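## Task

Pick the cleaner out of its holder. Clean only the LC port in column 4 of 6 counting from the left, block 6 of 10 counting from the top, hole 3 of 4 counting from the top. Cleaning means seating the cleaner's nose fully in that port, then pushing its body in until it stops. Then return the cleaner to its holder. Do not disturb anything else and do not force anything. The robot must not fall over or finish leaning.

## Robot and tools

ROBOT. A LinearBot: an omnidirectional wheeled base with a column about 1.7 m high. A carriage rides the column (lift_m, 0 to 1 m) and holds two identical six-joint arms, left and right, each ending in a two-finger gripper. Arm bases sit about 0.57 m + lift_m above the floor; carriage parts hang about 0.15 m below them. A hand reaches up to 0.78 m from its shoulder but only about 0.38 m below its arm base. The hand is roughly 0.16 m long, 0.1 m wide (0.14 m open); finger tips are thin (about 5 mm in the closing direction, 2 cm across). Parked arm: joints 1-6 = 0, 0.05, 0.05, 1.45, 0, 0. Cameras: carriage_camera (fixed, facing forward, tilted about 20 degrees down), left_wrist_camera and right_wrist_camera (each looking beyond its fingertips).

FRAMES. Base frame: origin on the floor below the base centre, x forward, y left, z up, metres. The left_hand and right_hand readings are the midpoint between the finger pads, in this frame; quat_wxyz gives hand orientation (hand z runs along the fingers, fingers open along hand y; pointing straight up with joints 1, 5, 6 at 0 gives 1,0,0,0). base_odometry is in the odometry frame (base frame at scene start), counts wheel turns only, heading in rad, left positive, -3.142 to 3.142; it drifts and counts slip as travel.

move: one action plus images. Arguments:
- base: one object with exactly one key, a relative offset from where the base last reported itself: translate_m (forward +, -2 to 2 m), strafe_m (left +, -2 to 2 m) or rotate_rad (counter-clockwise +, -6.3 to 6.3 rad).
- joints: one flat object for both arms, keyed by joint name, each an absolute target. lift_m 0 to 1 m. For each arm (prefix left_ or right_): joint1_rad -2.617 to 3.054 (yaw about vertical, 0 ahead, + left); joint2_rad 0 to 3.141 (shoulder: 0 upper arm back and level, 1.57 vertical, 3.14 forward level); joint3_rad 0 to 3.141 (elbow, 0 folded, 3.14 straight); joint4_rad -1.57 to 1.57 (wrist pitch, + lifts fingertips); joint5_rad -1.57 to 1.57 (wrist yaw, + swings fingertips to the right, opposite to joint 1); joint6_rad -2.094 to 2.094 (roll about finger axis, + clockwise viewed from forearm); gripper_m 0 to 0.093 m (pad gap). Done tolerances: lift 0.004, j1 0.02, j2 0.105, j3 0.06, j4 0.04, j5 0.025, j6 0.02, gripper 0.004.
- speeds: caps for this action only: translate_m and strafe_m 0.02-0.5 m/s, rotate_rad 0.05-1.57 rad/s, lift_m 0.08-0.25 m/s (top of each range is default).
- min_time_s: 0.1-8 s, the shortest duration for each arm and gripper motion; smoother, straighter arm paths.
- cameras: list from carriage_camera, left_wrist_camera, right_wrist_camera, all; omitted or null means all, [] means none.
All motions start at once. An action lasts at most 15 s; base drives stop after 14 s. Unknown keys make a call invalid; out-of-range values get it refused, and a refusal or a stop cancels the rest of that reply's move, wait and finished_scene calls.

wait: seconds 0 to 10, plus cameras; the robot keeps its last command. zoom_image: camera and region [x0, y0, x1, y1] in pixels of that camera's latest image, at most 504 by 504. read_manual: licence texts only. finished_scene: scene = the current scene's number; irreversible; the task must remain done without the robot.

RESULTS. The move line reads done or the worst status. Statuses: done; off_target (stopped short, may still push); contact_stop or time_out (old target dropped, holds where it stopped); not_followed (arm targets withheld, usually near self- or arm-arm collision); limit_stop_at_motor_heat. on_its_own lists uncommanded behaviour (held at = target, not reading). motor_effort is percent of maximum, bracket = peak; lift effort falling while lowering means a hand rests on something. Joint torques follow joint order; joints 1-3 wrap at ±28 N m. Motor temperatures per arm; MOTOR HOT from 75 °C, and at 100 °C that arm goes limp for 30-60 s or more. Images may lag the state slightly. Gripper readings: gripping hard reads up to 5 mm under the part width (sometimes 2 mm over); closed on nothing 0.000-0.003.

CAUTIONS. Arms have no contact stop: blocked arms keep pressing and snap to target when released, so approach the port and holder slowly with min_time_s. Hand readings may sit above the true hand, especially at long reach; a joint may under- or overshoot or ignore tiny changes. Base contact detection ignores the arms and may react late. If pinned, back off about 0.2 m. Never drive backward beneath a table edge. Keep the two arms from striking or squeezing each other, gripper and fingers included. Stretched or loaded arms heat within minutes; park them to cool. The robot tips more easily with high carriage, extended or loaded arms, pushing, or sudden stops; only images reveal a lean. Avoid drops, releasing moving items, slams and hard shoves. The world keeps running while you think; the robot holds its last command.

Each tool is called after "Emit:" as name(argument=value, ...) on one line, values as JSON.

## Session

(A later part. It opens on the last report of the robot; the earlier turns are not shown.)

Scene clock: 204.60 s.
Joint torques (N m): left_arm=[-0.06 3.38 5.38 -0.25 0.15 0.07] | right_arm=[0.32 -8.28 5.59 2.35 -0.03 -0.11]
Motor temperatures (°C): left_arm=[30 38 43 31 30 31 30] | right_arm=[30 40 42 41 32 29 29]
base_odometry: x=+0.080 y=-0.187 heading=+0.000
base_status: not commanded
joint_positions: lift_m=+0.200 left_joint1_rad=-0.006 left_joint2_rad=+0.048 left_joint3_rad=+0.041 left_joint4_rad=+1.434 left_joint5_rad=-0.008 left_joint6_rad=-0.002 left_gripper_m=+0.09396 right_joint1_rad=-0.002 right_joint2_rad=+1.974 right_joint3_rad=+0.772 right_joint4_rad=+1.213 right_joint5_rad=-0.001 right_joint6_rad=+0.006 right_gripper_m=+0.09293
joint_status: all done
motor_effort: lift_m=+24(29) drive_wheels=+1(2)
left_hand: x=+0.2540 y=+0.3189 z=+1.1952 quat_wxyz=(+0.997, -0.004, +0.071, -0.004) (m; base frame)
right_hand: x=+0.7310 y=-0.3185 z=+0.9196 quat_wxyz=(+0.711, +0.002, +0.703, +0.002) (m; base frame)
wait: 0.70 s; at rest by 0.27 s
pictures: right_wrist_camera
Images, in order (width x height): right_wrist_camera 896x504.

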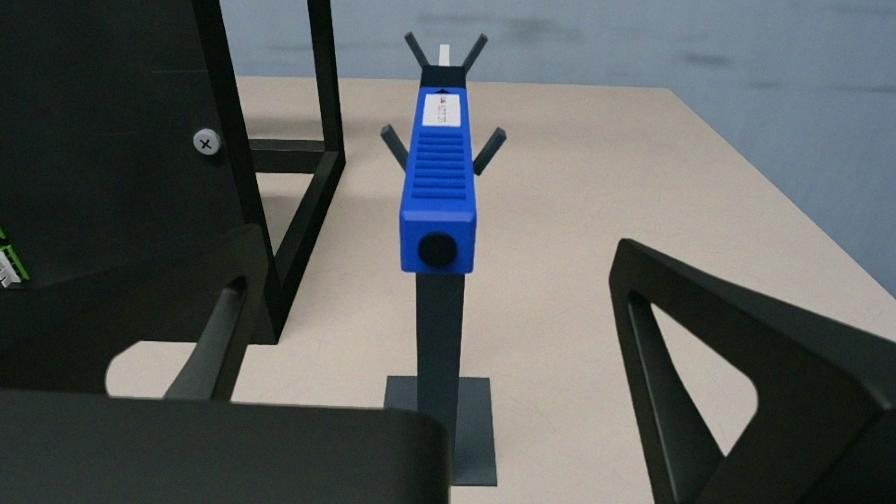

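Emit:
move(base={"strafe_m": 0.001}, cameras=[])

Emit:
move(base={"translate_m": 0.042}, speeds={"translate_m": 0.05}, cameras=[])

Emit:
wait(seconds=0.7, cameras=["right_wrist_camera", "carriage_camera"])

Emit:
zoom_image(camera="right_wrist_camera", region=[240, 0, 640, 400])

Scene clock: 216.30 s.
Joint torques (N m): left_arm=[-0.2 3.4 5.39 -0.25 0.12 0.08] | right_arm=[0.32 -8.24 5.59 2.34 -0.04 -0.11]
Motor temperatures (°C): left_arm=[30 38 43 31 30 31 30] | right_arm=[30 41 42 41 32 29 29]
move: done
base_odometry: x=+0.080 y=-0.186 heading=+0.000
base_status: done
joint_positions: lift_m=+0.200 left_joint1_rad=-0.006 left_joint2_rad=+0.048 left_joint3_rad=+0.041 left_joint4_rad=+1.434 left_joint5_rad=-0.008 left_joint6_rad=-0.002 left_gripper_m=+0.09396 right_joint1_rad=-0.002 right_joint2_rad=+1.974 right_joint3_rad=+0.772 right_joint4_rad=+1.213 right_joint5_rad=-0.001 right_joint6_rad=+0.006 right_gripper_m=+0.09293
joint_status: not commanded
motor_effort: lift_m=+24(25) drive_wheels=+0(3)
left_hand: x=+0.2540 y=+0.3189 z=+1.1952 quat_wxyz=(+0.997, -0.004, +0.071, -0.003) (m; base frame)
right_hand: x=+0.7310 y=-0.3185 z=+0.9196 quat_wxyz=(+0.711, +0.002, +0.703, +0.002) (m; base frame)
pictures: none
No camera images: "cameras" was empty.

Scene clock: 217.63 s.
Joint torques (N m): left_arm=[-0.13 3.36 5.37 -0.25 0.16 0.07] | right_arm=[0.29 -8.2 5.57 2.35 -0.03 -0.11]
Motor temperatures (°C): left_arm=[30 38 43 31 30 31 30] | right_arm=[30 41 42 41 32 29 29]
move: done
base_odometry: x=+0.122 y=-0.186 heading=+0.000
base_status: done
joint_positions: lift_m=+0.200 left_joint1_rad=-0.006 left_joint2_rad=+0.048 left_joint3_rad=+0.041 left_joint4_rad=+1.434 left_joint5_rad=-0.008 left_joint6_rad=-0.002 left_gripper_m=+0.09396 right_joint1_rad=-0.002 right_joint2_rad=+1.974 right_joint3_rad=+0.772 right_joint4_rad=+1.213 right_joint5_rad=-0.001 right_joint6_rad=+0.006 right_gripper_m=+0.09293
joint_status: not commanded
motor_effort: lift_m=+24(25) drive_wheels=-3(9)
left_hand: x=+0.2540 y=+0.3189 z=+1.1952 quat_wxyz=(+0.997, -0.004, +0.071, -0.003) (m; base frame)
right_hand: x=+0.7310 y=-0.3185 z=+0.9196 quat_wxyz=(+0.711, +0.002, +0.703, +0.002) (m; base frame)
pictures: none
No camera images: "cameras" was empty.

Scene clock: 218.33 s.
Joint torques (N m): left_arm=[-0.14 3.41 5.44 -0.25 0.14 0.08] | right_arm=[0.35 -8.27 5.59 2.35 -0.03 -0.11]
Motor temperatures (°C): left_arm=[30 38 43 31 30 31 30] | right_arm=[30 41 42 41 32 29 29]
base_odometry: x=+0.122 y=-0.186 heading=+0.000
base_status: done
joint_positions: lift_m=+0.200 left_joint1_rad=-0.006 left_joint2_rad=+0.048 left_joint3_rad=+0.041 left_joint4_rad=+1.434 left_joint5_rad=-0.008 left_joint6_rad=-0.002 left_gripper_m=+0.09396 right_joint1_rad=-0.002 right_joint2_rad=+1.974 right_joint3_rad=+0.772 right_joint4_rad=+1.213 right_joint5_rad=-0.001 right_joint6_rad=+0.006 right_gripper_m=+0.09293
joint_status: not commanded
motor_effort: lift_m=+24(25) drive_wheels=-3(9)
left_hand: x=+0.2540 y=+0.3189 z=+1.1952 quat_wxyz=(+0.997, -0.004, +0.071, -0.003) (m; base frame)
right_hand: x=+0.7310 y=-0.3185 z=+0.9196 quat_wxyz=(+0.711, +0.002, +0.703, +0.002) (m; base frame)
wait: 0.70 s; at rest by 0.27 s
pictures: carriage_camera, right_wrist_camera
Images, in order (width x height): carriage_camera 896x504, right_wrist_camera 896x504.

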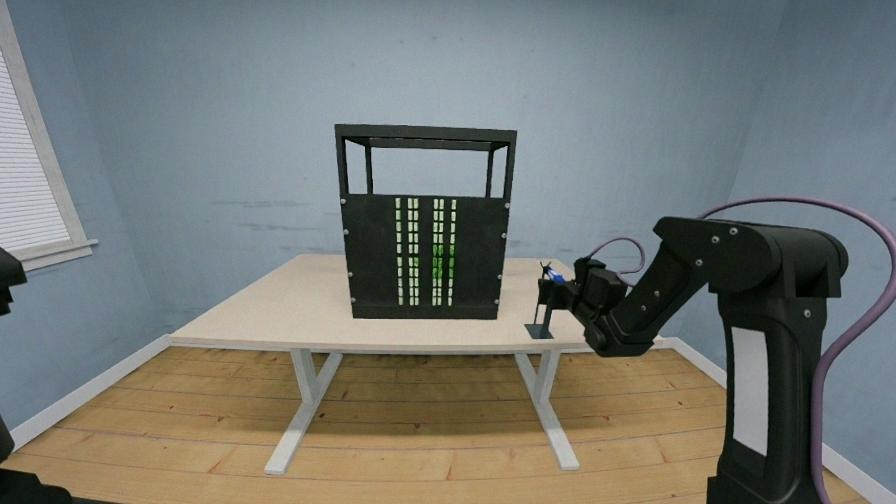

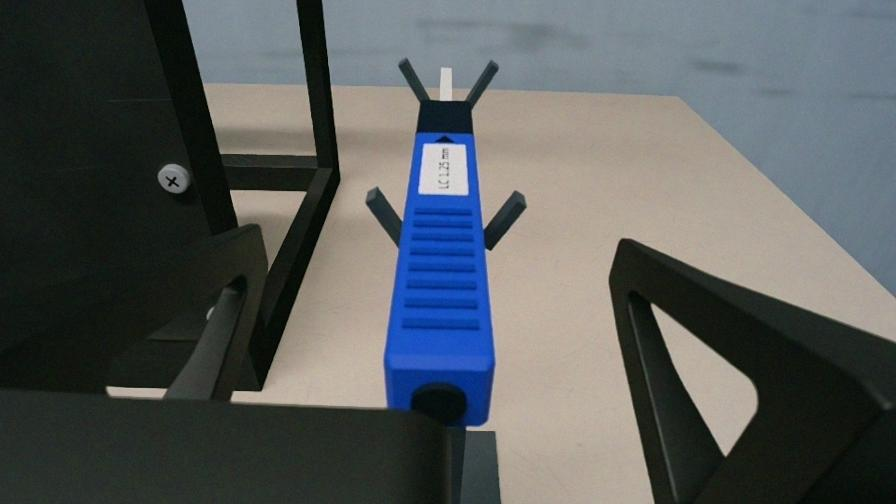

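Scaled by 1.260 from the camera's 896x504 image, which has a finer 1280x720 frame.

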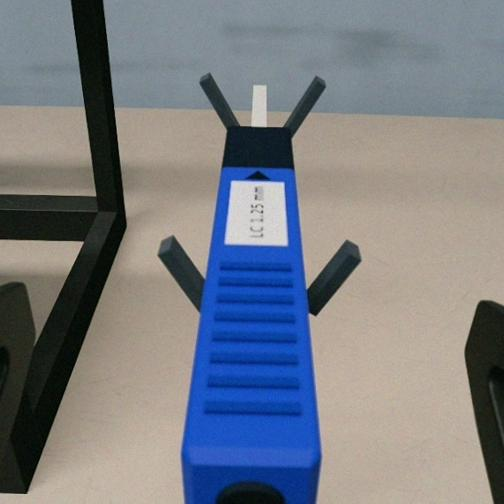

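Emit:
move(joints={"right_gripper_m": 0.03}, min_time_s=1.5, cameras=["right_wrist_camera"])

Emit:
zoom_image(camera="right_wrist_camera", region=[240, 50, 640, 450])

Scene clock: 223.60 s.
Joint torques (N m): left_arm=[-0.17 3.38 5.38 -0.24 0.15 0.07] | right_arm=[0.34 -8.27 5.59 2.34 -0.03 -0.11]
Motor temperatures (°C): left_arm=[30 38 43 31 30 31 30] | right_arm=[30 41 42 41 32 29 29]
move: done
base_odometry: x=+0.122 y=-0.186 heading=+0.000
base_status: not commanded
joint_positions: lift_m=+0.200 left_joint1_rad=-0.006 left_joint2_rad=+0.048 left_joint3_rad=+0.041 left_joint4_rad=+1.434 left_joint5_rad=-0.008 left_joint6_rad=-0.002 left_gripper_m=+0.09396 right_joint1_rad=-0.002 right_joint2_rad=+1.974 right_joint3_rad=+0.772 right_joint4_rad=+1.213 right_joint5_rad=-0.001 right_joint6_rad=+0.006 right_gripper_m=+0.03007
joint_status: all done
motor_effort: lift_m=+25(25) drive_wheels=-3(3)
left_hand: x=+0.2540 y=+0.3189 z=+1.1952 quat_wxyz=(+0.997, -0.004, +0.071, -0.003) (m; base frame)
right_hand: x=+0.7310 y=-0.3185 z=+0.9196 quat_wxyz=(+0.711, +0.002, +0.703, +0.002) (m; base frame)
pictures: right_wrist_camera
Images, in order (width x height): right_wrist_camera 896x504.

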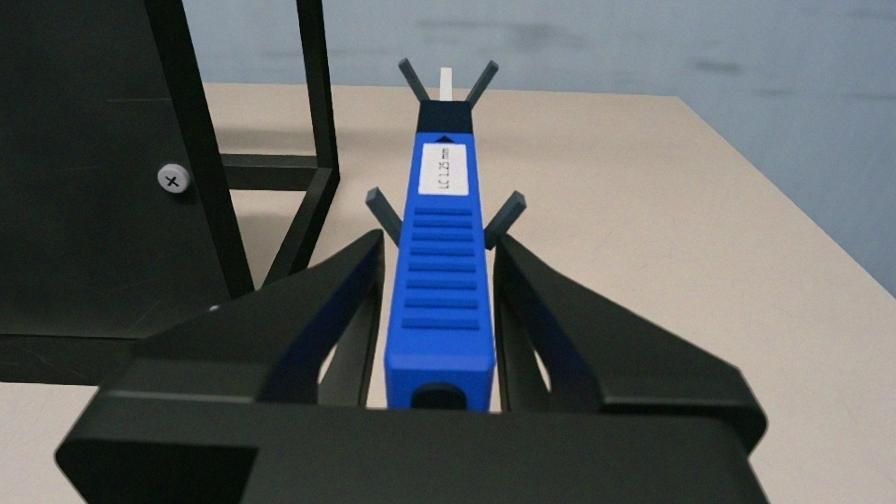

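Scaled by 1.260 from the camera's 896x504 image, which has a finer 1280x720 frame.

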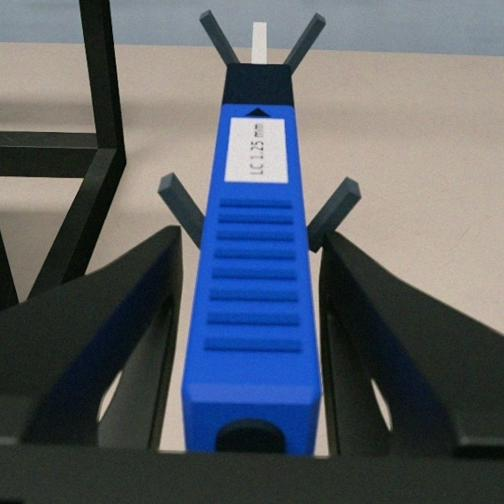

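Emit:
move(base={"strafe_m": -0.0008}, cameras=[])

Emit:
move(joints={"right_gripper_m": 0.022}, min_time_s=1.5, cameras=["right_wrist_camera"])

Emit:
zoom_image(camera="right_wrist_camera", region=[240, 50, 640, 450])

Scene clock: 228.00 s.
Joint torques (N m): left_arm=[-0.1 3.36 5.39 -0.27 0.14 0.08] | right_arm=[0.31 -8.25 5.57 2.35 -0.04 -0.11]
Motor temperatures (°C): left_arm=[30 38 43 31 30 31 30] | right_arm=[30 41 42 41 32 29 29]
move: done
base_odometry: x=+0.122 y=-0.186 heading=+0.001
base_status: done
joint_positions: lift_m=+0.200 left_joint1_rad=-0.006 left_joint2_rad=+0.048 left_joint3_rad=+0.041 left_joint4_rad=+1.434 left_joint5_rad=-0.008 left_joint6_rad=-0.002 left_gripper_m=+0.09396 right_joint1_rad=-0.002 right_joint2_rad=+1.974 right_joint3_rad=+0.772 right_joint4_rad=+1.213 right_joint5_rad=+0.000 right_joint6_rad=+0.006 right_gripper_m=+0.03007
joint_status: not commanded
motor_effort: lift_m=+24(25) drive_wheels=-3(3)
left_hand: x=+0.2540 y=+0.3189 z=+1.1952 quat_wxyz=(+0.997, -0.004, +0.071, -0.003) (m; base frame)
right_hand: x=+0.7310 y=-0.3186 z=+0.9196 quat_wxyz=(+0.711, +0.003, +0.703, +0.002) (m; base frame)
pictures: none
No camera images: "cameras" was empty.

Scene clock: 229.80 s.
Joint torques (N m): left_arm=[-0.13 3.37 5.38 -0.26 0.14 0.08] | right_arm=[0.32 -8.25 5.59 2.35 -0.04 -0.11]
Motor temperatures (°C): left_arm=[30 38 43 31 30 31 30] | right_arm=[30 41 42 41 32 29 29]
move: done
base_odometry: x=+0.122 y=-0.186 heading=+0.001
base_status: not commanded
joint_positions: lift_m=+0.200 left_joint1_rad=-0.006 left_joint2_rad=+0.048 left_joint3_rad=+0.041 left_joint4_rad=+1.434 left_joint5_rad=-0.008 left_joint6_rad=-0.002 left_gripper_m=+0.09396 right_joint1_rad=-0.002 right_joint2_rad=+1.974 right_joint3_rad=+0.772 right_joint4_rad=+1.213 right_joint5_rad=+0.000 right_joint6_rad=+0.006 right_gripper_m=+0.02207
joint_status: all done
motor_effort: lift_m=+24(25) drive_wheels=-3(3)
left_hand: x=+0.2540 y=+0.3189 z=+1.1952 quat_wxyz=(+0.997, -0.004, +0.071, -0.003) (m; base frame)
right_hand: x=+0.7310 y=-0.3186 z=+0.9196 quat_wxyz=(+0.711, +0.003, +0.703, +0.002) (m; base frame)
pictures: right_wrist_camera
Images, in order (width x height): right_wrist_camera 896x504.

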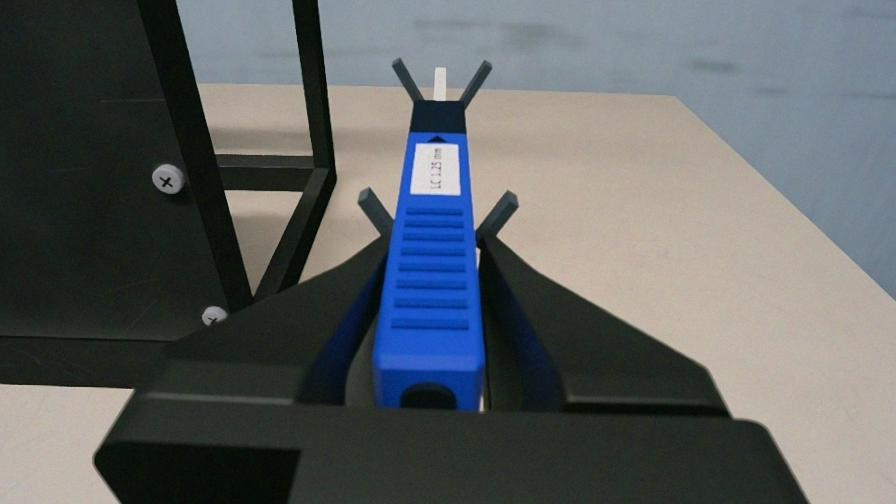

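Scaled by 1.260 from the camera's 896x504 image, which has a finer 1280x720 frame.

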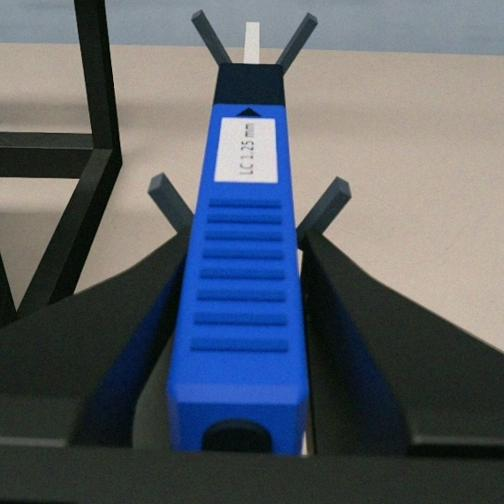

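Emit:
move(joints={"right_gripper_m": 0.012}, min_time_s=2, cameras=["right_wrist_camera"])

Emit:
zoom_image(camera="right_wrist_camera", region=[240, 50, 640, 450])

Scene clock: 236.90 s.
Joint torques (N m): left_arm=[-0.14 3.38 5.35 -0.25 0.14 0.08] | right_arm=[0.31 -8.28 5.57 2.35 -0.04 -0.1]
Motor temperatures (°C): left_arm=[30 38 43 31 30 31 30] | right_arm=[30 42 42 41 32 29 29]
move: off_target
base_odometry: x=+0.122 y=-0.186 heading=+0.001
base_status: not commanded
joint_positions: lift_m=+0.200 left_joint1_rad=-0.006 left_joint2_rad=+0.048 left_joint3_rad=+0.041 left_joint4_rad=+1.434 left_joint5_rad=-0.008 left_joint6_rad=-0.002 left_gripper_m=+0.09396 right_joint1_rad=-0.002 right_joint2_rad=+1.974 right_joint3_rad=+0.772 right_joint4_rad=+1.213 right_joint5_rad=+0.000 right_joint6_rad=+0.006 right_gripper_m=+0.01729
joint_status: right_gripper_m off_target (ended at +0.01731, target +0.01200)
motor_effort: lift_m=+24(25) drive_wheels=-3(3)
left_hand: x=+0.2540 y=+0.3189 z=+1.1952 quat_wxyz=(+0.997, -0.004, +0.071, -0.003) (m; base frame)
right_hand: x=+0.7310 y=-0.3186 z=+0.9196 quat_wxyz=(+0.711, +0.003, +0.703, +0.002) (m; base frame)
pictures: right_wrist_camera
Images, in order (width x height): right_wrist_camera 896x504.

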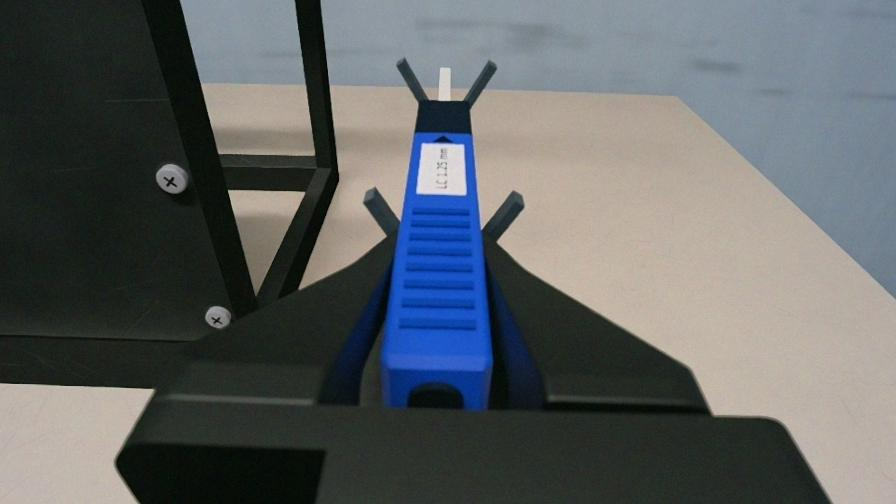

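Scaled by 1.260 from the camera's 896x504 image, which has a finer 1280x720 frame.

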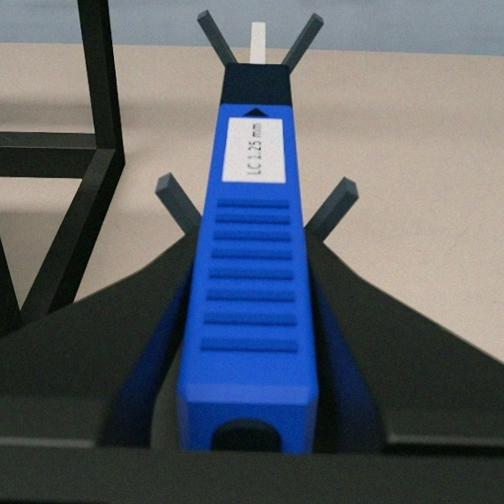

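Emit:
move(joints={"lift_m": 0.215}, speeds={"lift_m": 0.08}, cameras=["right_wrist_camera"])

Emit:
move(joints={"lift_m": 0.26}, speeds={"lift_m": 0.08}, cameras=[])

Emit:
wait(seconds=0.7, cameras=["right_wrist_camera", "carriage_camera"])

Scene clock: 241.33 s.
Joint torques (N m): left_arm=[-0.14 3.37 5.38 -0.27 0.14 0.08] | right_arm=[0.29 -8.24 5.57 2.37 -0.03 -0.11]
Motor temperatures (°C): left_arm=[30 38 43 31 30 31 30] | right_arm=[30 42 42 41 32 29 29]
move: done
base_odometry: x=+0.122 y=-0.186 heading=+0.001
base_status: not commanded
joint_positions: lift_m=+0.215 left_joint1_rad=-0.006 left_joint2_rad=+0.048 left_joint3_rad=+0.041 left_joint4_rad=+1.434 left_joint5_rad=-0.008 left_joint6_rad=-0.002 left_gripper_m=+0.09396 right_joint1_rad=-0.002 right_joint2_rad=+1.974 right_joint3_rad=+0.772 right_joint4_rad=+1.209 right_joint5_rad=+0.000 right_joint6_rad=+0.006 right_gripper_m=+0.01728
joint_status: all done
motor_effort: lift_m=+25(29) drive_wheels=-2(3)
left_hand: x=+0.2540 y=+0.3189 z=+1.2101 quat_wxyz=(+0.997, -0.004, +0.071, -0.003) (m; base frame)
right_hand: x=+0.7310 y=-0.3186 z=+0.9336 quat_wxyz=(+0.710, +0.003, +0.705, +0.002) (m; base frame)
pictures: right_wrist_camera
Images, in order (width x height): right_wrist_camera 896x504.

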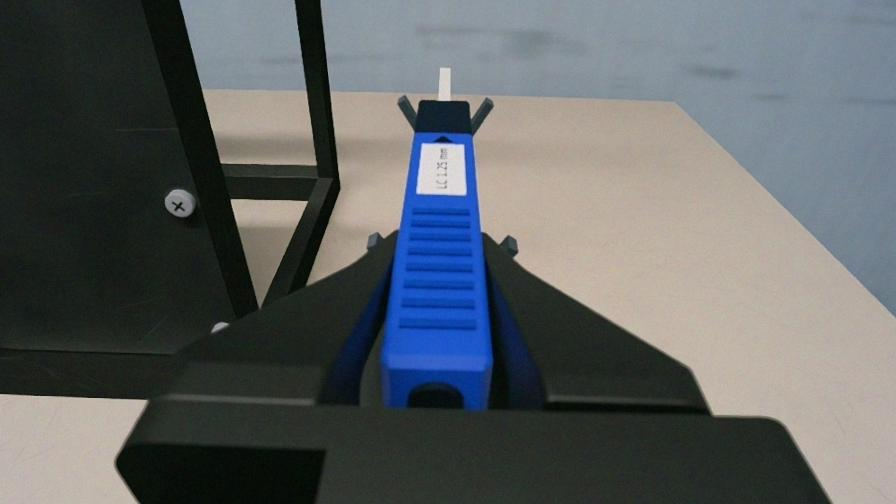

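Scene clock: 242.27 s.
Joint torques (N m): left_arm=[-0.16 3.38 5.37 -0.25 0.13 0.07] | right_arm=[0.31 -8.21 5.59 2.4 -0.04 -0.11]
Motor temperatures (°C): left_arm=[30 38 43 31 30 31 30] | right_arm=[30 42 42 42 32 29 30]
move: done
base_odometry: x=+0.122 y=-0.186 heading=+0.001
base_status: not commanded
joint_positions: lift_m=+0.260 left_joint1_rad=-0.006 left_joint2_rad=+0.048 left_joint3_rad=+0.041 left_joint4_rad=+1.434 left_joint5_rad=-0.008 left_joint6_rad=-0.002 left_gripper_m=+0.09396 right_joint1_rad=-0.002 right_joint2_rad=+1.974 right_joint3_rad=+0.772 right_joint4_rad=+1.208 right_joint5_rad=+0.000 right_joint6_rad=+0.006 right_gripper_m=+0.01728
joint_status: all done
motor_effort: lift_m=+25(29) drive_wheels=+1(3)
left_hand: x=+0.2540 y=+0.3189 z=+1.2551 quat_wxyz=(+0.997, -0.004, +0.071, -0.003) (m; base frame)
right_hand: x=+0.7311 y=-0.3186 z=+0.9782 quat_wxyz=(+0.709, +0.003, +0.705, +0.002) (m; base frame)
pictures: none
No camera images: "cameras" was empty.

Scene clock: 242.97 s.
Joint torques (N m): left_arm=[-0.16 3.36 5.39 -0.25 0.14 0.08] | right_arm=[0.32 -8.29 5.56 2.4 -0.03 -0.11]
Motor temperatures (°C): left_arm=[30 38 43 31 30 31 30] | right_arm=[30 42 42 42 32 29 30]
base_odometry: x=+0.122 y=-0.186 heading=+0.001
base_status: not commanded
joint_positions: lift_m=+0.260 left_joint1_rad=-0.006 left_joint2_rad=+0.048 left_joint3_rad=+0.041 left_joint4_rad=+1.434 left_joint5_rad=-0.008 left_joint6_rad=-0.002 left_gripper_m=+0.09396 right_joint1_rad=-0.002 right_joint2_rad=+1.974 right_joint3_rad=+0.772 right_joint4_rad=+1.208 right_joint5_rad=+0.000 right_joint6_rad=+0.006 right_gripper_m=+0.01728
joint_status: all done
motor_effort: lift_m=+25(29) drive_wheels=-2(3)
left_hand: x=+0.2540 y=+0.3189 z=+1.2551 quat_wxyz=(+0.997, -0.004, +0.071, -0.003) (m; base frame)
right_hand: x=+0.7311 y=-0.3186 z=+0.9782 quat_wxyz=(+0.709, +0.003, +0.705, +0.002) (m; base frame)
wait: 0.70 s; at rest by 0.27 s
pictures: carriage_camera, right_wrist_camera
Images, in order (width x height): carriage_camera 896x504, right_wrist_camera 896x504.

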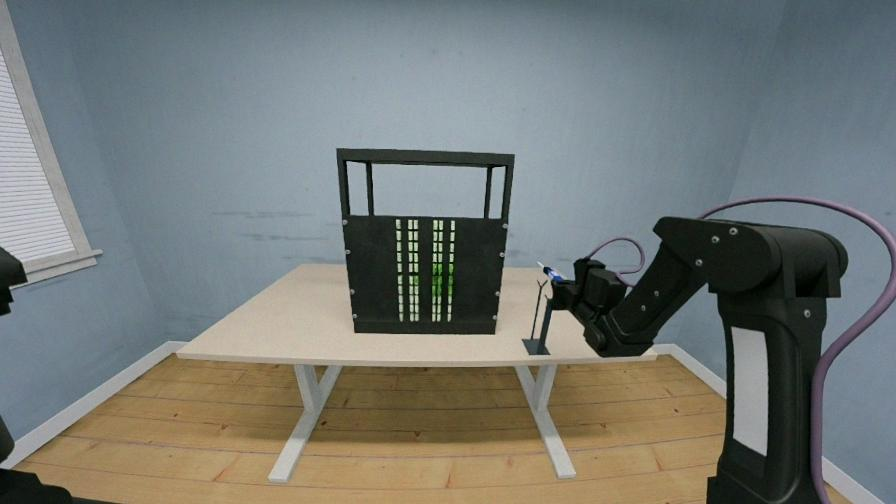

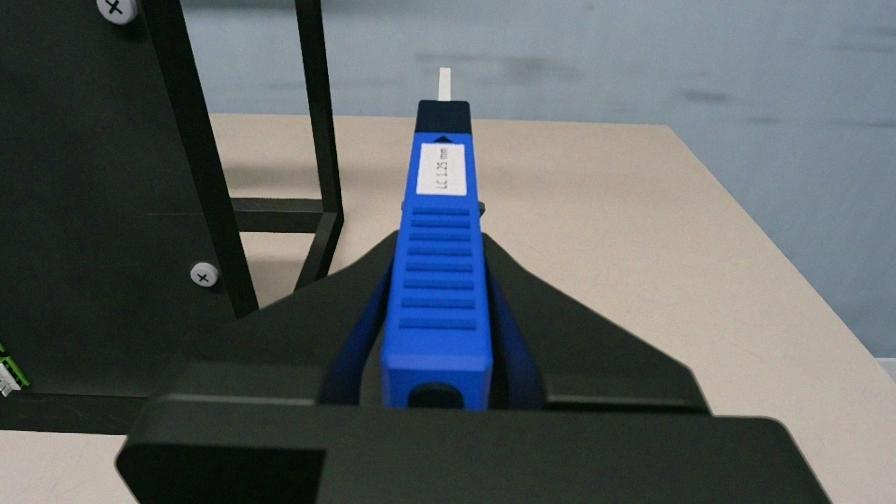

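Emit:
move(base={"translate_m": -0.2}, speeds={"translate_m": 0.15}, cameras=[])

Emit:
move(base={"strafe_m": 0.32}, speeds={"strafe_m": 0.15}, cameras=[])

Emit:
move(joints={"lift_m": 0.225}, speeds={"lift_m": 0.08}, cameras=[])

Emit:
wait(seconds=0.7, cameras=["right_wrist_camera", "carriage_camera"])

Scene clock: 304.90 s.
Joint torques (N m): left_arm=[-0.13 3.38 5.46 -0.26 0.14 0.08] | right_arm=[0.32 -8.27 5.59 2.4 -0.04 -0.11]
Motor temperatures (°C): left_arm=[30 38 43 30 30 31 30] | right_arm=[30 43 42 46 32 29 31]
move: done
base_odometry: x=-0.078 y=-0.186 heading=+0.001
base_status: done
joint_positions: lift_m=+0.260 left_joint1_rad=-0.006 left_joint2_rad=+0.048 left_joint3_rad=+0.041 left_joint4_rad=+1.434 left_joint5_rad=-0.008 left_joint6_rad=-0.002 left_gripper_m=+0.09396 right_joint1_rad=-0.002 right_joint2_rad=+1.974 right_joint3_rad=+0.772 right_joint4_rad=+1.208 right_joint5_rad=+0.000 right_joint6_rad=+0.006 right_gripper_m=+0.01728
joint_status: not commanded
motor_effort: lift_m=+25(25) drive_wheels=-1(11)
left_hand: x=+0.2540 y=+0.3189 z=+1.2551 quat_wxyz=(+0.997, -0.004, +0.071, -0.003) (m; base frame)
right_hand: x=+0.7311 y=-0.3186 z=+0.9782 quat_wxyz=(+0.709, +0.003, +0.705, +0.002) (m; base frame)
pictures: none
No camera images: "cameras" was empty.

Scene clock: 308.00 s.
Joint torques (N m): left_arm=[-0.14 3.36 5.38 -0.25 0.16 0.08] | right_arm=[0.03 -8.28 5.59 2.4 -0.04 -0.11]
Motor temperatures (°C): left_arm=[30 38 43 30 30 31 30] | right_arm=[30 43 43 46 32 29 31]
move: done
base_odometry: x=-0.078 y=+0.134 heading=+0.001
base_status: done
joint_positions: lift_m=+0.260 left_joint1_rad=-0.006 left_joint2_rad=+0.048 left_joint3_rad=+0.041 left_joint4_rad=+1.434 left_joint5_rad=-0.008 left_joint6_rad=-0.002 left_gripper_m=+0.09396 right_joint1_rad=+0.001 right_joint2_rad=+1.974 right_joint3_rad=+0.772 right_joint4_rad=+1.208 right_joint5_rad=+0.000 right_joint6_rad=+0.006 right_gripper_m=+0.01728
joint_status: not commanded
motor_effort: lift_m=+25(25) drive_wheels=-2(9)
left_hand: x=+0.2540 y=+0.3189 z=+1.2551 quat_wxyz=(+0.997, -0.004, +0.071, -0.003) (m; base frame)
right_hand: x=+0.7311 y=-0.3174 z=+0.9782 quat_wxyz=(+0.709, +0.002, +0.705, +0.003) (m; base frame)
pictures: none
No camera images: "cameras" was empty.

Scene clock: 308.80 s.
Joint torques (N m): left_arm=[-0.13 3.34 5.39 -0.25 0.13 0.07] | right_arm=[0.14 -8.31 5.57 2.44 -0.03 -0.11]
Motor temperatures (°C): left_arm=[30 38 43 30 30 31 30] | right_arm=[30 43 43 46 32 29 31]
move: done
base_odometry: x=-0.078 y=+0.134 heading=+0.001
base_status: not commanded
joint_positions: lift_m=+0.225 left_joint1_rad=-0.006 left_joint2_rad=+0.048 left_joint3_rad=+0.041 left_joint4_rad=+1.434 left_joint5_rad=-0.008 left_joint6_rad=-0.002 left_gripper_m=+0.09396 right_joint1_rad=+0.001 right_joint2_rad=+1.974 right_joint3_rad=+0.772 right_joint4_rad=+1.205 right_joint5_rad=+0.000 right_joint6_rad=+0.006 right_gripper_m=+0.01728
joint_status: all done
motor_effort: lift_m=+20(20) drive_wheels=-2(2)
left_hand: x=+0.2540 y=+0.3189 z=+1.2207 quat_wxyz=(+0.997, -0.004, +0.071, -0.003) (m; base frame)
right_hand: x=+0.7311 y=-0.3174 z=+0.9431 quat_wxyz=(+0.708, +0.002, +0.706, +0.003) (m; base frame)
pictures: none
No camera images: "cameras" was empty.

Scene clock: 309.50 s.
Joint torques (N m): left_arm=[-0.18 3.36 5.34 -0.26 0.14 0.08] | right_arm=[0.14 -8.28 5.59 2.43 -0.04 -0.11]
Motor temperatures (°C): left_arm=[30 38 43 30 30 31 30] | right_arm=[30 43 43 46 32 29 31]
base_odometry: x=-0.078 y=+0.134 heading=+0.001
base_status: not commanded
joint_positions: lift_m=+0.225 left_joint1_rad=-0.006 left_joint2_rad=+0.048 left_joint3_rad=+0.041 left_joint4_rad=+1.434 left_joint5_rad=-0.008 left_joint6_rad=-0.002 left_gripper_m=+0.09396 right_joint1_rad=+0.001 right_joint2_rad=+1.974 right_joint3_rad=+0.772 right_joint4_rad=+1.205 right_joint5_rad=+0.000 right_joint6_rad=+0.006 right_gripper_m=+0.01728
joint_status: all done
motor_effort: lift_m=+20(20) drive_wheels=-2(2)
left_hand: x=+0.2540 y=+0.3189 z=+1.2207 quat_wxyz=(+0.997, -0.004, +0.071, -0.003) (m; base frame)
right_hand: x=+0.7311 y=-0.3174 z=+0.9431 quat_wxyz=(+0.708, +0.002, +0.706, +0.003) (m; base frame)
wait: 0.70 s; at rest by 0.27 s
pictures: carriage_camera, right_wrist_camera
Images, in order (width x height): carriage_camera 896x504, right_wrist_camera 896x504.

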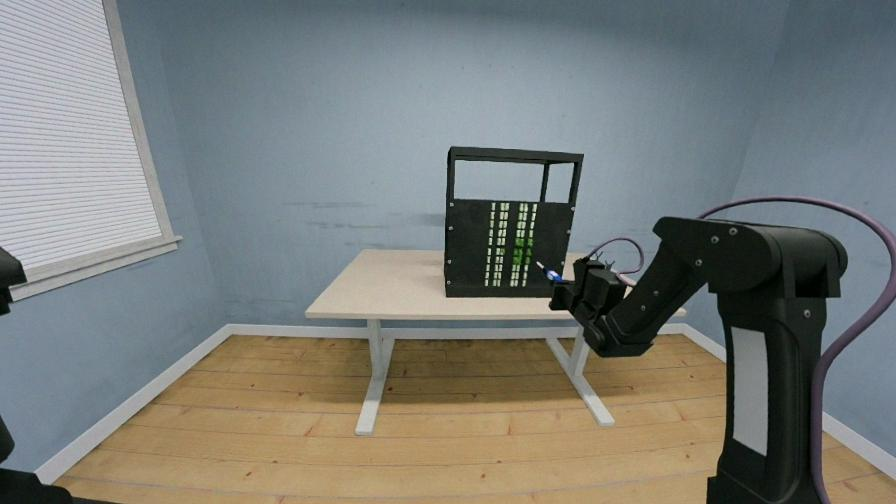

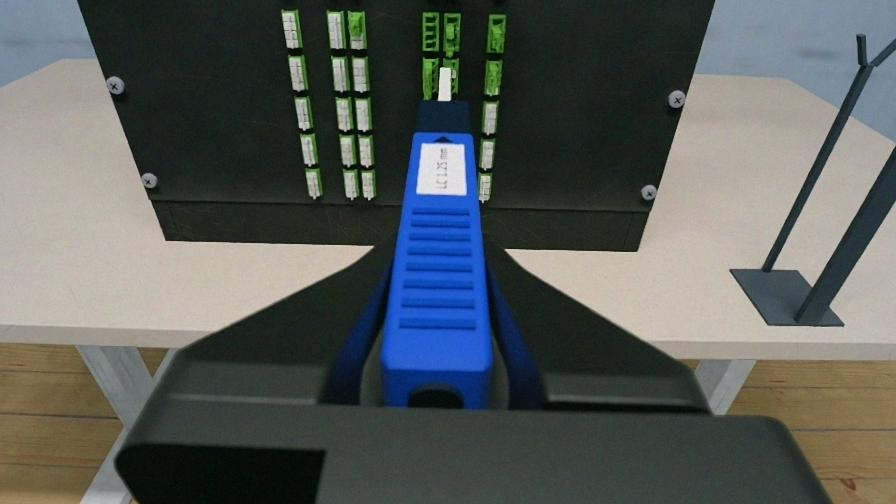

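Emit:
zoom_image(camera="right_wrist_camera", region=[380, 0, 540, 140])

Emit:
zoom_image(camera="right_wrist_camera", region=[410, 0, 480, 80])

Scaled by 3.150 from the camera's 896x504 image, which has a finer 1280x720 frame.

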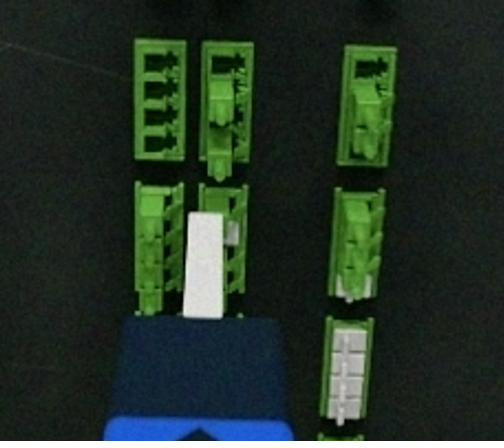

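Scaled by 6.300 from the camera's 896x504 image, which has a finer 1280x720 frame.

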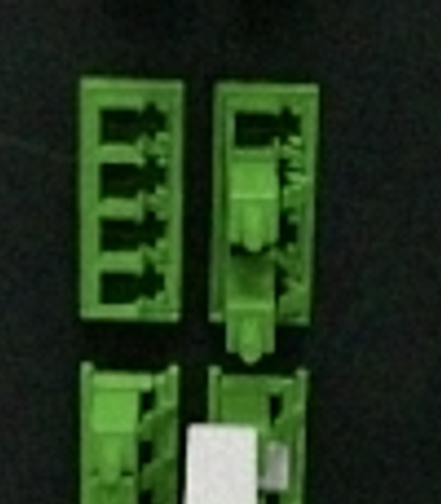

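Emit:
move(base={"strafe_m": 0.0115}, joints={"right_joint4_rad": 1.215}, cameras=[])

Emit:
move(base={"translate_m": 0.04}, speeds={"translate_m": 0.1}, cameras=[])

Emit:
wait(seconds=0.7, cameras=["right_wrist_camera", "carriage_camera"])

Emit:
zoom_image(camera="right_wrist_camera", region=[380, 0, 540, 140])

Emit:
zoom_image(camera="right_wrist_camera", region=[410, 0, 480, 80])

Scene clock: 340.03 s.
Joint torques (N m): left_arm=[-0.16 3.41 5.42 -0.25 0.14 0.06] | right_arm=[0.01 -8.28 5.59 2.53 -0.04 -0.11]
Motor temperatures (°C): left_arm=[30 38 43 30 30 31 30] | right_arm=[30 44 43 49 32 29 31]
move: done
base_odometry: x=-0.079 y=+0.145 heading=+0.001
base_status: done
joint_positions: lift_m=+0.225 left_joint1_rad=-0.006 left_joint2_rad=+0.048 left_joint3_rad=+0.041 left_joint4_rad=+1.434 left_joint5_rad=-0.008 left_joint6_rad=-0.002 left_gripper_m=+0.09396 right_joint1_rad=+0.002 right_joint2_rad=+1.974 right_joint3_rad=+0.772 right_joint4_rad=+1.205 right_joint5_rad=+0.000 right_joint6_rad=+0.006 right_gripper_m=+0.01728
joint_status: all done
motor_effort: lift_m=+20(20) drive_wheels=-3(10)
left_hand: x=+0.2540 y=+0.3189 z=+1.2207 quat_wxyz=(+0.997, -0.004, +0.071, -0.004) (m; base frame)
right_hand: x=+0.7311 y=-0.3168 z=+0.9431 quat_wxyz=(+0.708, +0.001, +0.706, +0.003) (m; base frame)
pictures: none
No camera images: "cameras" was empty.

Scene clock: 341.20 s.
Joint torques (N m): left_arm=[-0.1 3.33 5.41 -0.26 0.16 0.09] | right_arm=[0.05 -8.28 5.59 2.52 -0.03 -0.11]
Motor temperatures (°C): left_arm=[30 38 43 30 30 31 30] | right_arm=[30 44 43 49 32 29 31]
move: done
base_odometry: x=-0.039 y=+0.145 heading=+0.001
base_status: done
joint_positions: lift_m=+0.225 left_joint1_rad=-0.006 left_joint2_rad=+0.048 left_joint3_rad=+0.041 left_joint4_rad=+1.434 left_joint5_rad=-0.008 left_joint6_rad=-0.002 left_gripper_m=+0.09396 right_joint1_rad=+0.002 right_joint2_rad=+1.974 right_joint3_rad=+0.772 right_joint4_rad=+1.206 right_joint5_rad=+0.000 right_joint6_rad=+0.006 right_gripper_m=+0.01728
joint_status: not commanded
motor_effort: lift_m=+20(20) drive_wheels=-3(9)
left_hand: x=+0.2540 y=+0.3189 z=+1.2207 quat_wxyz=(+0.997, -0.004, +0.071, -0.004) (m; base frame)
right_hand: x=+0.7311 y=-0.3168 z=+0.9433 quat_wxyz=(+0.708, +0.001, +0.706, +0.003) (m; base frame)
pictures: none
No camera images: "cameras" was empty.

Scene clock: 341.90 s.
Joint torques (N m): left_arm=[-0.08 3.38 5.39 -0.25 0.15 0.08] | right_arm=[0.02 -8.28 5.56 2.51 -0.03 -0.11]
Motor temperatures (°C): left_arm=[30 38 43 30 30 31 30] | right_arm=[30 44 43 49 32 29 31]
base_odometry: x=-0.039 y=+0.145 heading=+0.001
base_status: done
joint_positions: lift_m=+0.225 left_joint1_rad=-0.006 left_joint2_rad=+0.048 left_joint3_rad=+0.041 left_joint4_rad=+1.434 left_joint5_rad=-0.008 left_joint6_rad=-0.002 left_gripper_m=+0.09396 right_joint1_rad=+0.002 right_joint2_rad=+1.974 right_joint3_rad=+0.772 right_joint4_rad=+1.206 right_joint5_rad=+0.000 right_joint6_rad=+0.006 right_gripper_m=+0.01728
joint_status: not commanded
motor_effort: lift_m=+20(20) drive_wheels=-3(9)
left_hand: x=+0.2540 y=+0.3189 z=+1.2207 quat_wxyz=(+0.997, -0.004, +0.071, -0.004) (m; base frame)
right_hand: x=+0.7311 y=-0.3168 z=+0.9433 quat_wxyz=(+0.708, +0.001, +0.706, +0.003) (m; base frame)
wait: 0.70 s; at rest by 0.27 s
pictures: carriage_camera, right_wrist_camera
Images, in order (width x height): carriage_camera 896x504, right_wrist_camera 896x504.

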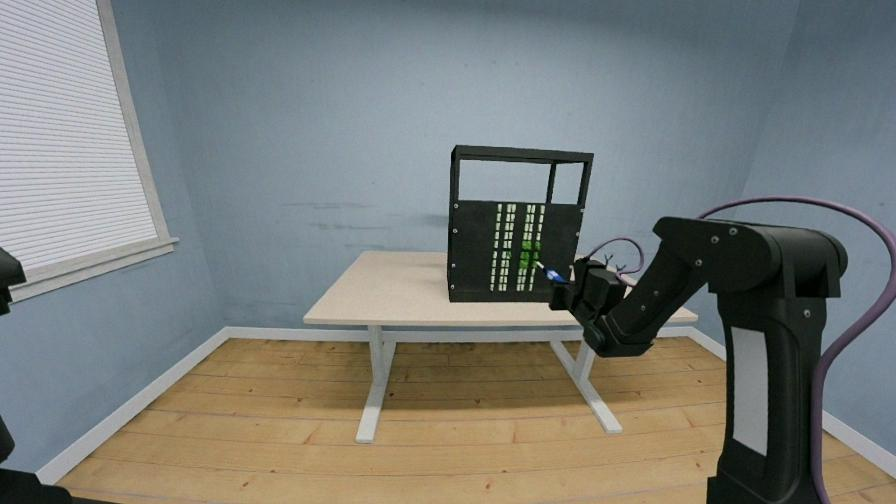

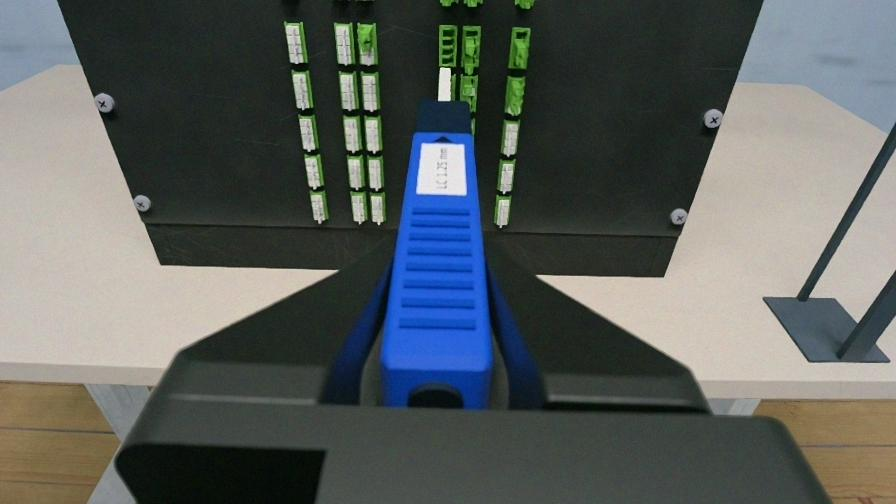

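Scaled by 3.150 from the camera's 896x504 image, which has a finer 1280x720 frame.

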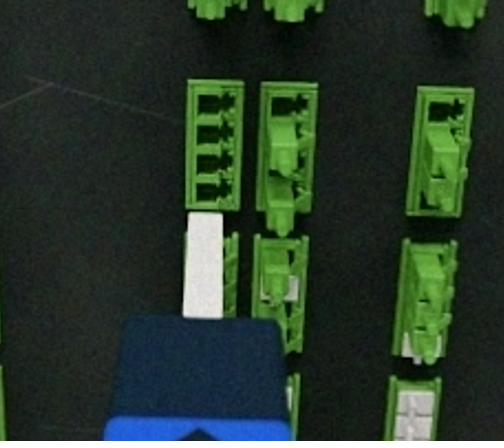

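Scaled by 6.300 from the camera's 896x504 image, which has a finer 1280x720 frame.

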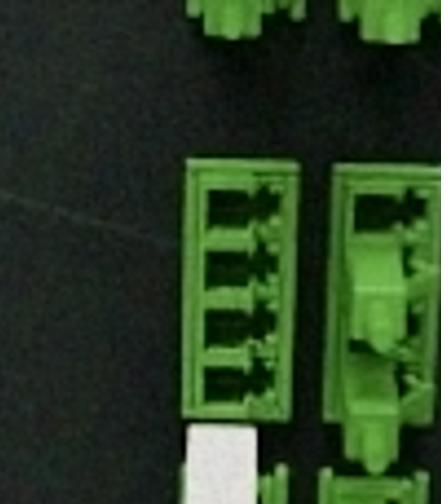

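Emit:
zoom_image(camera="right_wrist_camera", region=[395, 60, 495, 150])

Emit:
zoom_image(camera="right_wrist_camera", region=[340, 120, 540, 420])

Emit:
zoom_image(camera="carriage_camera", region=[510, 240, 600, 310])

Scaled by 5.040 from the camera's 896x504 image, which has a finer 1280x720 frame.

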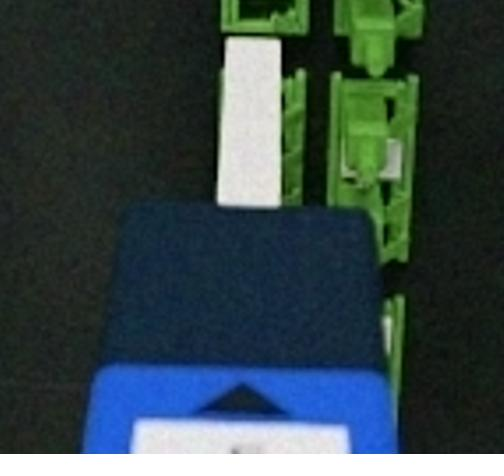

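Scaled by 1.680 from the camera's 896x504 image, which has a finer 1280x720 frame.

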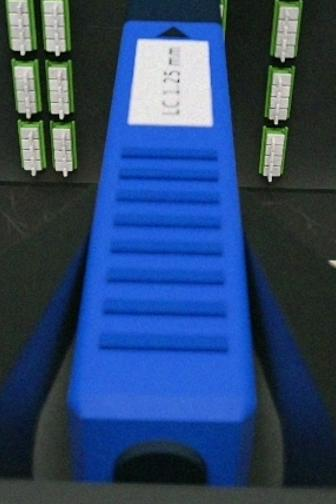

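Scaled by 5.600 from the camera's 896x504 image, which has a finer 1280x720 frame.

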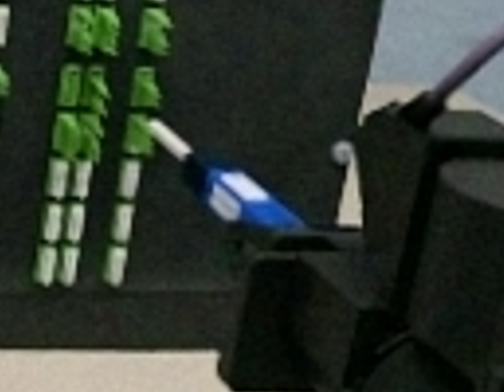

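Emit:
move(joints={"lift_m": 0.213}, speeds={"lift_m": 0.08}, cameras=[])

Emit:
wait(seconds=0.6, cameras=["right_wrist_camera"])

Emit:
zoom_image(camera="right_wrist_camera", region=[400, 0, 500, 90])

Emit:
move(base={"translate_m": 0.03}, speeds={"translate_m": 0.1}, cameras=[])

Emit:
wait(seconds=0.7, cameras=["right_wrist_camera"])

Emit:
zoom_image(camera="right_wrist_camera", region=[400, 0, 500, 90])

Scene clock: 389.37 s.
Joint torques (N m): left_arm=[-0.18 3.37 5.39 -0.25 0.14 0.08] | right_arm=[0.03 -8.32 5.6 2.46 -0.04 -0.11]
Motor temperatures (°C): left_arm=[30 38 43 30 30 31 30] | right_arm=[30 44 43 51 32 29 32]
move: done
base_odometry: x=-0.039 y=+0.145 heading=+0.001
base_status: not commanded
joint_positions: lift_m=+0.213 left_joint1_rad=-0.006 left_joint2_rad=+0.048 left_joint3_rad=+0.041 left_joint4_rad=+1.434 left_joint5_rad=-0.008 left_joint6_rad=-0.002 left_gripper_m=+0.09396 right_joint1_rad=+0.002 right_joint2_rad=+1.974 right_joint3_rad=+0.772 right_joint4_rad=+1.210 right_joint5_rad=+0.000 right_joint6_rad=+0.006 right_gripper_m=+0.01728
joint_status: all done
motor_effort: lift_m=+21(21) drive_wheels=-3(3)
left_hand: x=+0.2540 y=+0.3189 z=+1.2087 quat_wxyz=(+0.997, -0.004, +0.071, -0.004) (m; base frame)
right_hand: x=+0.7311 y=-0.3168 z=+0.9321 quat_wxyz=(+0.710, +0.001, +0.704, +0.003) (m; base frame)
pictures: none
No camera images: "cameras" was empty.

Scene clock: 389.97 s.
Joint torques (N m): left_arm=[-0.12 3.37 5.39 -0.25 0.14 0.08] | right_arm=[0.01 -8.25 5.6 2.46 -0.03 -0.11]
Motor temperatures (°C): left_arm=[30 38 43 30 30 31 30] | right_arm=[30 44 43 51 32 29 32]
base_odometry: x=-0.039 y=+0.145 heading=+0.001
base_status: not commanded
joint_positions: lift_m=+0.213 left_joint1_rad=-0.006 left_joint2_rad=+0.048 left_joint3_rad=+0.041 left_joint4_rad=+1.434 left_joint5_rad=-0.008 left_joint6_rad=-0.002 left_gripper_m=+0.09396 right_joint1_rad=+0.002 right_joint2_rad=+1.974 right_joint3_rad=+0.772 right_joint4_rad=+1.210 right_joint5_rad=+0.000 right_joint6_rad=+0.006 right_gripper_m=+0.01728
joint_status: all done
motor_effort: lift_m=+21(21) drive_wheels=-3(3)
left_hand: x=+0.2540 y=+0.3189 z=+1.2087 quat_wxyz=(+0.997, -0.004, +0.071, -0.004) (m; base frame)
right_hand: x=+0.7311 y=-0.3168 z=+0.9321 quat_wxyz=(+0.710, +0.001, +0.704, +0.003) (m; base frame)
wait: 0.60 s; at rest by 0.27 s
pictures: right_wrist_camera
Images, in order (width x height): right_wrist_camera 896x504.

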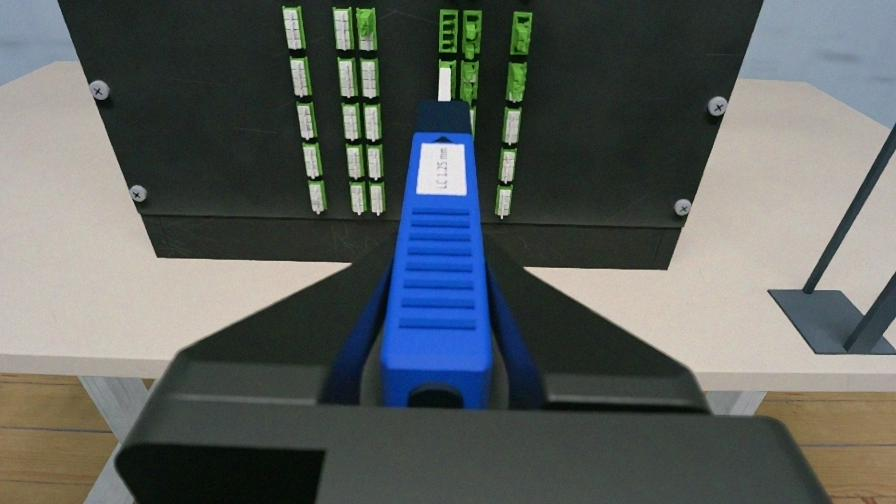

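Scaled by 5.040 from the camera's 896x504 image, which has a finer 1280x720 frame.

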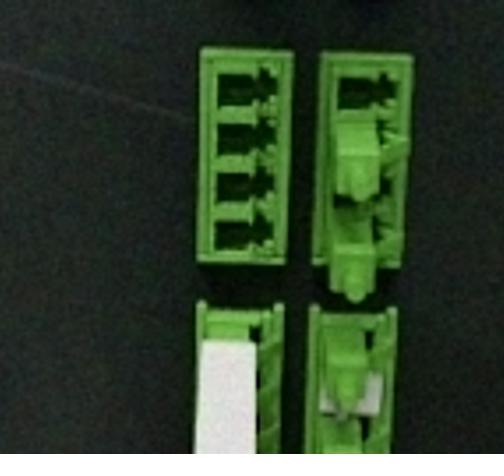

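Scene clock: 391.07 s.
Joint torques (N m): left_arm=[-0.14 3.41 5.41 -0.25 0.15 0.07] | right_arm=[0.01 -8.25 5.57 2.47 -0.04 -0.11]
Motor temperatures (°C): left_arm=[30 38 43 30 30 31 30] | right_arm=[30 44 43 51 32 29 32]
move: done
base_odometry: x=-0.009 y=+0.146 heading=+0.002
base_status: done
joint_positions: lift_m=+0.213 left_joint1_rad=-0.006 left_joint2_rad=+0.048 left_joint3_rad=+0.041 left_joint4_rad=+1.434 left_joint5_rad=-0.008 left_joint6_rad=-0.002 left_gripper_m=+0.09396 right_joint1_rad=+0.002 right_joint2_rad=+1.974 right_joint3_rad=+0.772 right_joint4_rad=+1.210 right_joint5_rad=+0.000 right_joint6_rad=+0.006 right_gripper_m=+0.01728
joint_status: not commanded
motor_effort: lift_m=+20(21) drive_wheels=-3(11)
left_hand: x=+0.2540 y=+0.3189 z=+1.2087 quat_wxyz=(+0.997, -0.004, +0.071, -0.004) (m; base frame)
right_hand: x=+0.7311 y=-0.3168 z=+0.9321 quat_wxyz=(+0.710, +0.001, +0.704, +0.003) (m; base frame)
pictures: none
No camera images: "cameras" was empty.

Scene clock: 391.77 s.
Joint torques (N m): left_arm=[-0.1 3.36 5.38 -0.26 0.13 0.08] | right_arm=[0.02 -8.34 5.6 2.47 -0.04 -0.11]
Motor temperatures (°C): left_arm=[30 38 43 30 30 31 30] | right_arm=[30 44 43 51 32 29 32]
base_odometry: x=-0.009 y=+0.146 heading=+0.002
base_status: done
joint_positions: lift_m=+0.213 left_joint1_rad=-0.006 left_joint2_rad=+0.048 left_joint3_rad=+0.041 left_joint4_rad=+1.434 left_joint5_rad=-0.008 left_joint6_rad=-0.002 left_gripper_m=+0.09396 right_joint1_rad=+0.002 right_joint2_rad=+1.974 right_joint3_rad=+0.772 right_joint4_rad=+1.210 right_joint5_rad=+0.000 right_joint6_rad=+0.006 right_gripper_m=+0.01728
joint_status: not commanded
motor_effort: lift_m=+21(21) drive_wheels=+2(11)
left_hand: x=+0.2540 y=+0.3189 z=+1.2087 quat_wxyz=(+0.997, -0.004, +0.071, -0.004) (m; base frame)
right_hand: x=+0.7311 y=-0.3168 z=+0.9321 quat_wxyz=(+0.710, +0.001, +0.704, +0.003) (m; base frame)
wait: 0.70 s; at rest by 0.27 s
pictures: right_wrist_camera
Images, in order (width x height): right_wrist_camera 896x504.

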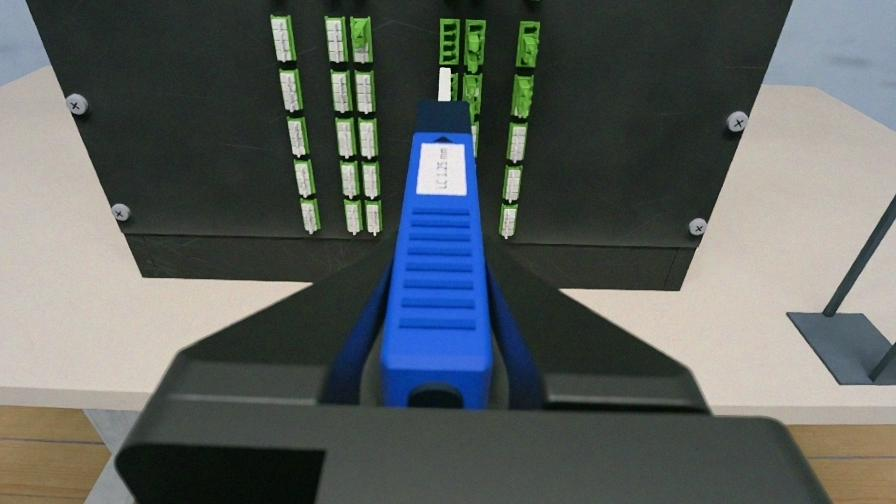

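Scaled by 5.040 from the camera's 896x504 image, which has a finer 1280x720 frame.

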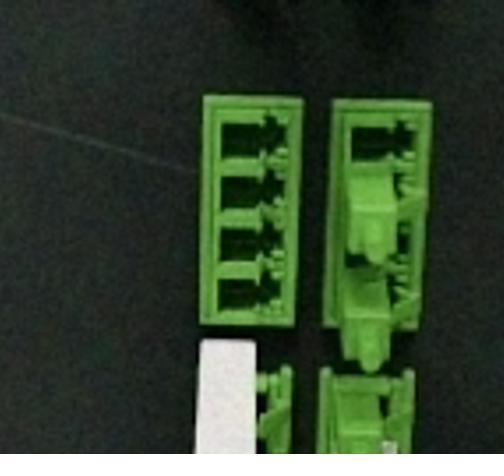

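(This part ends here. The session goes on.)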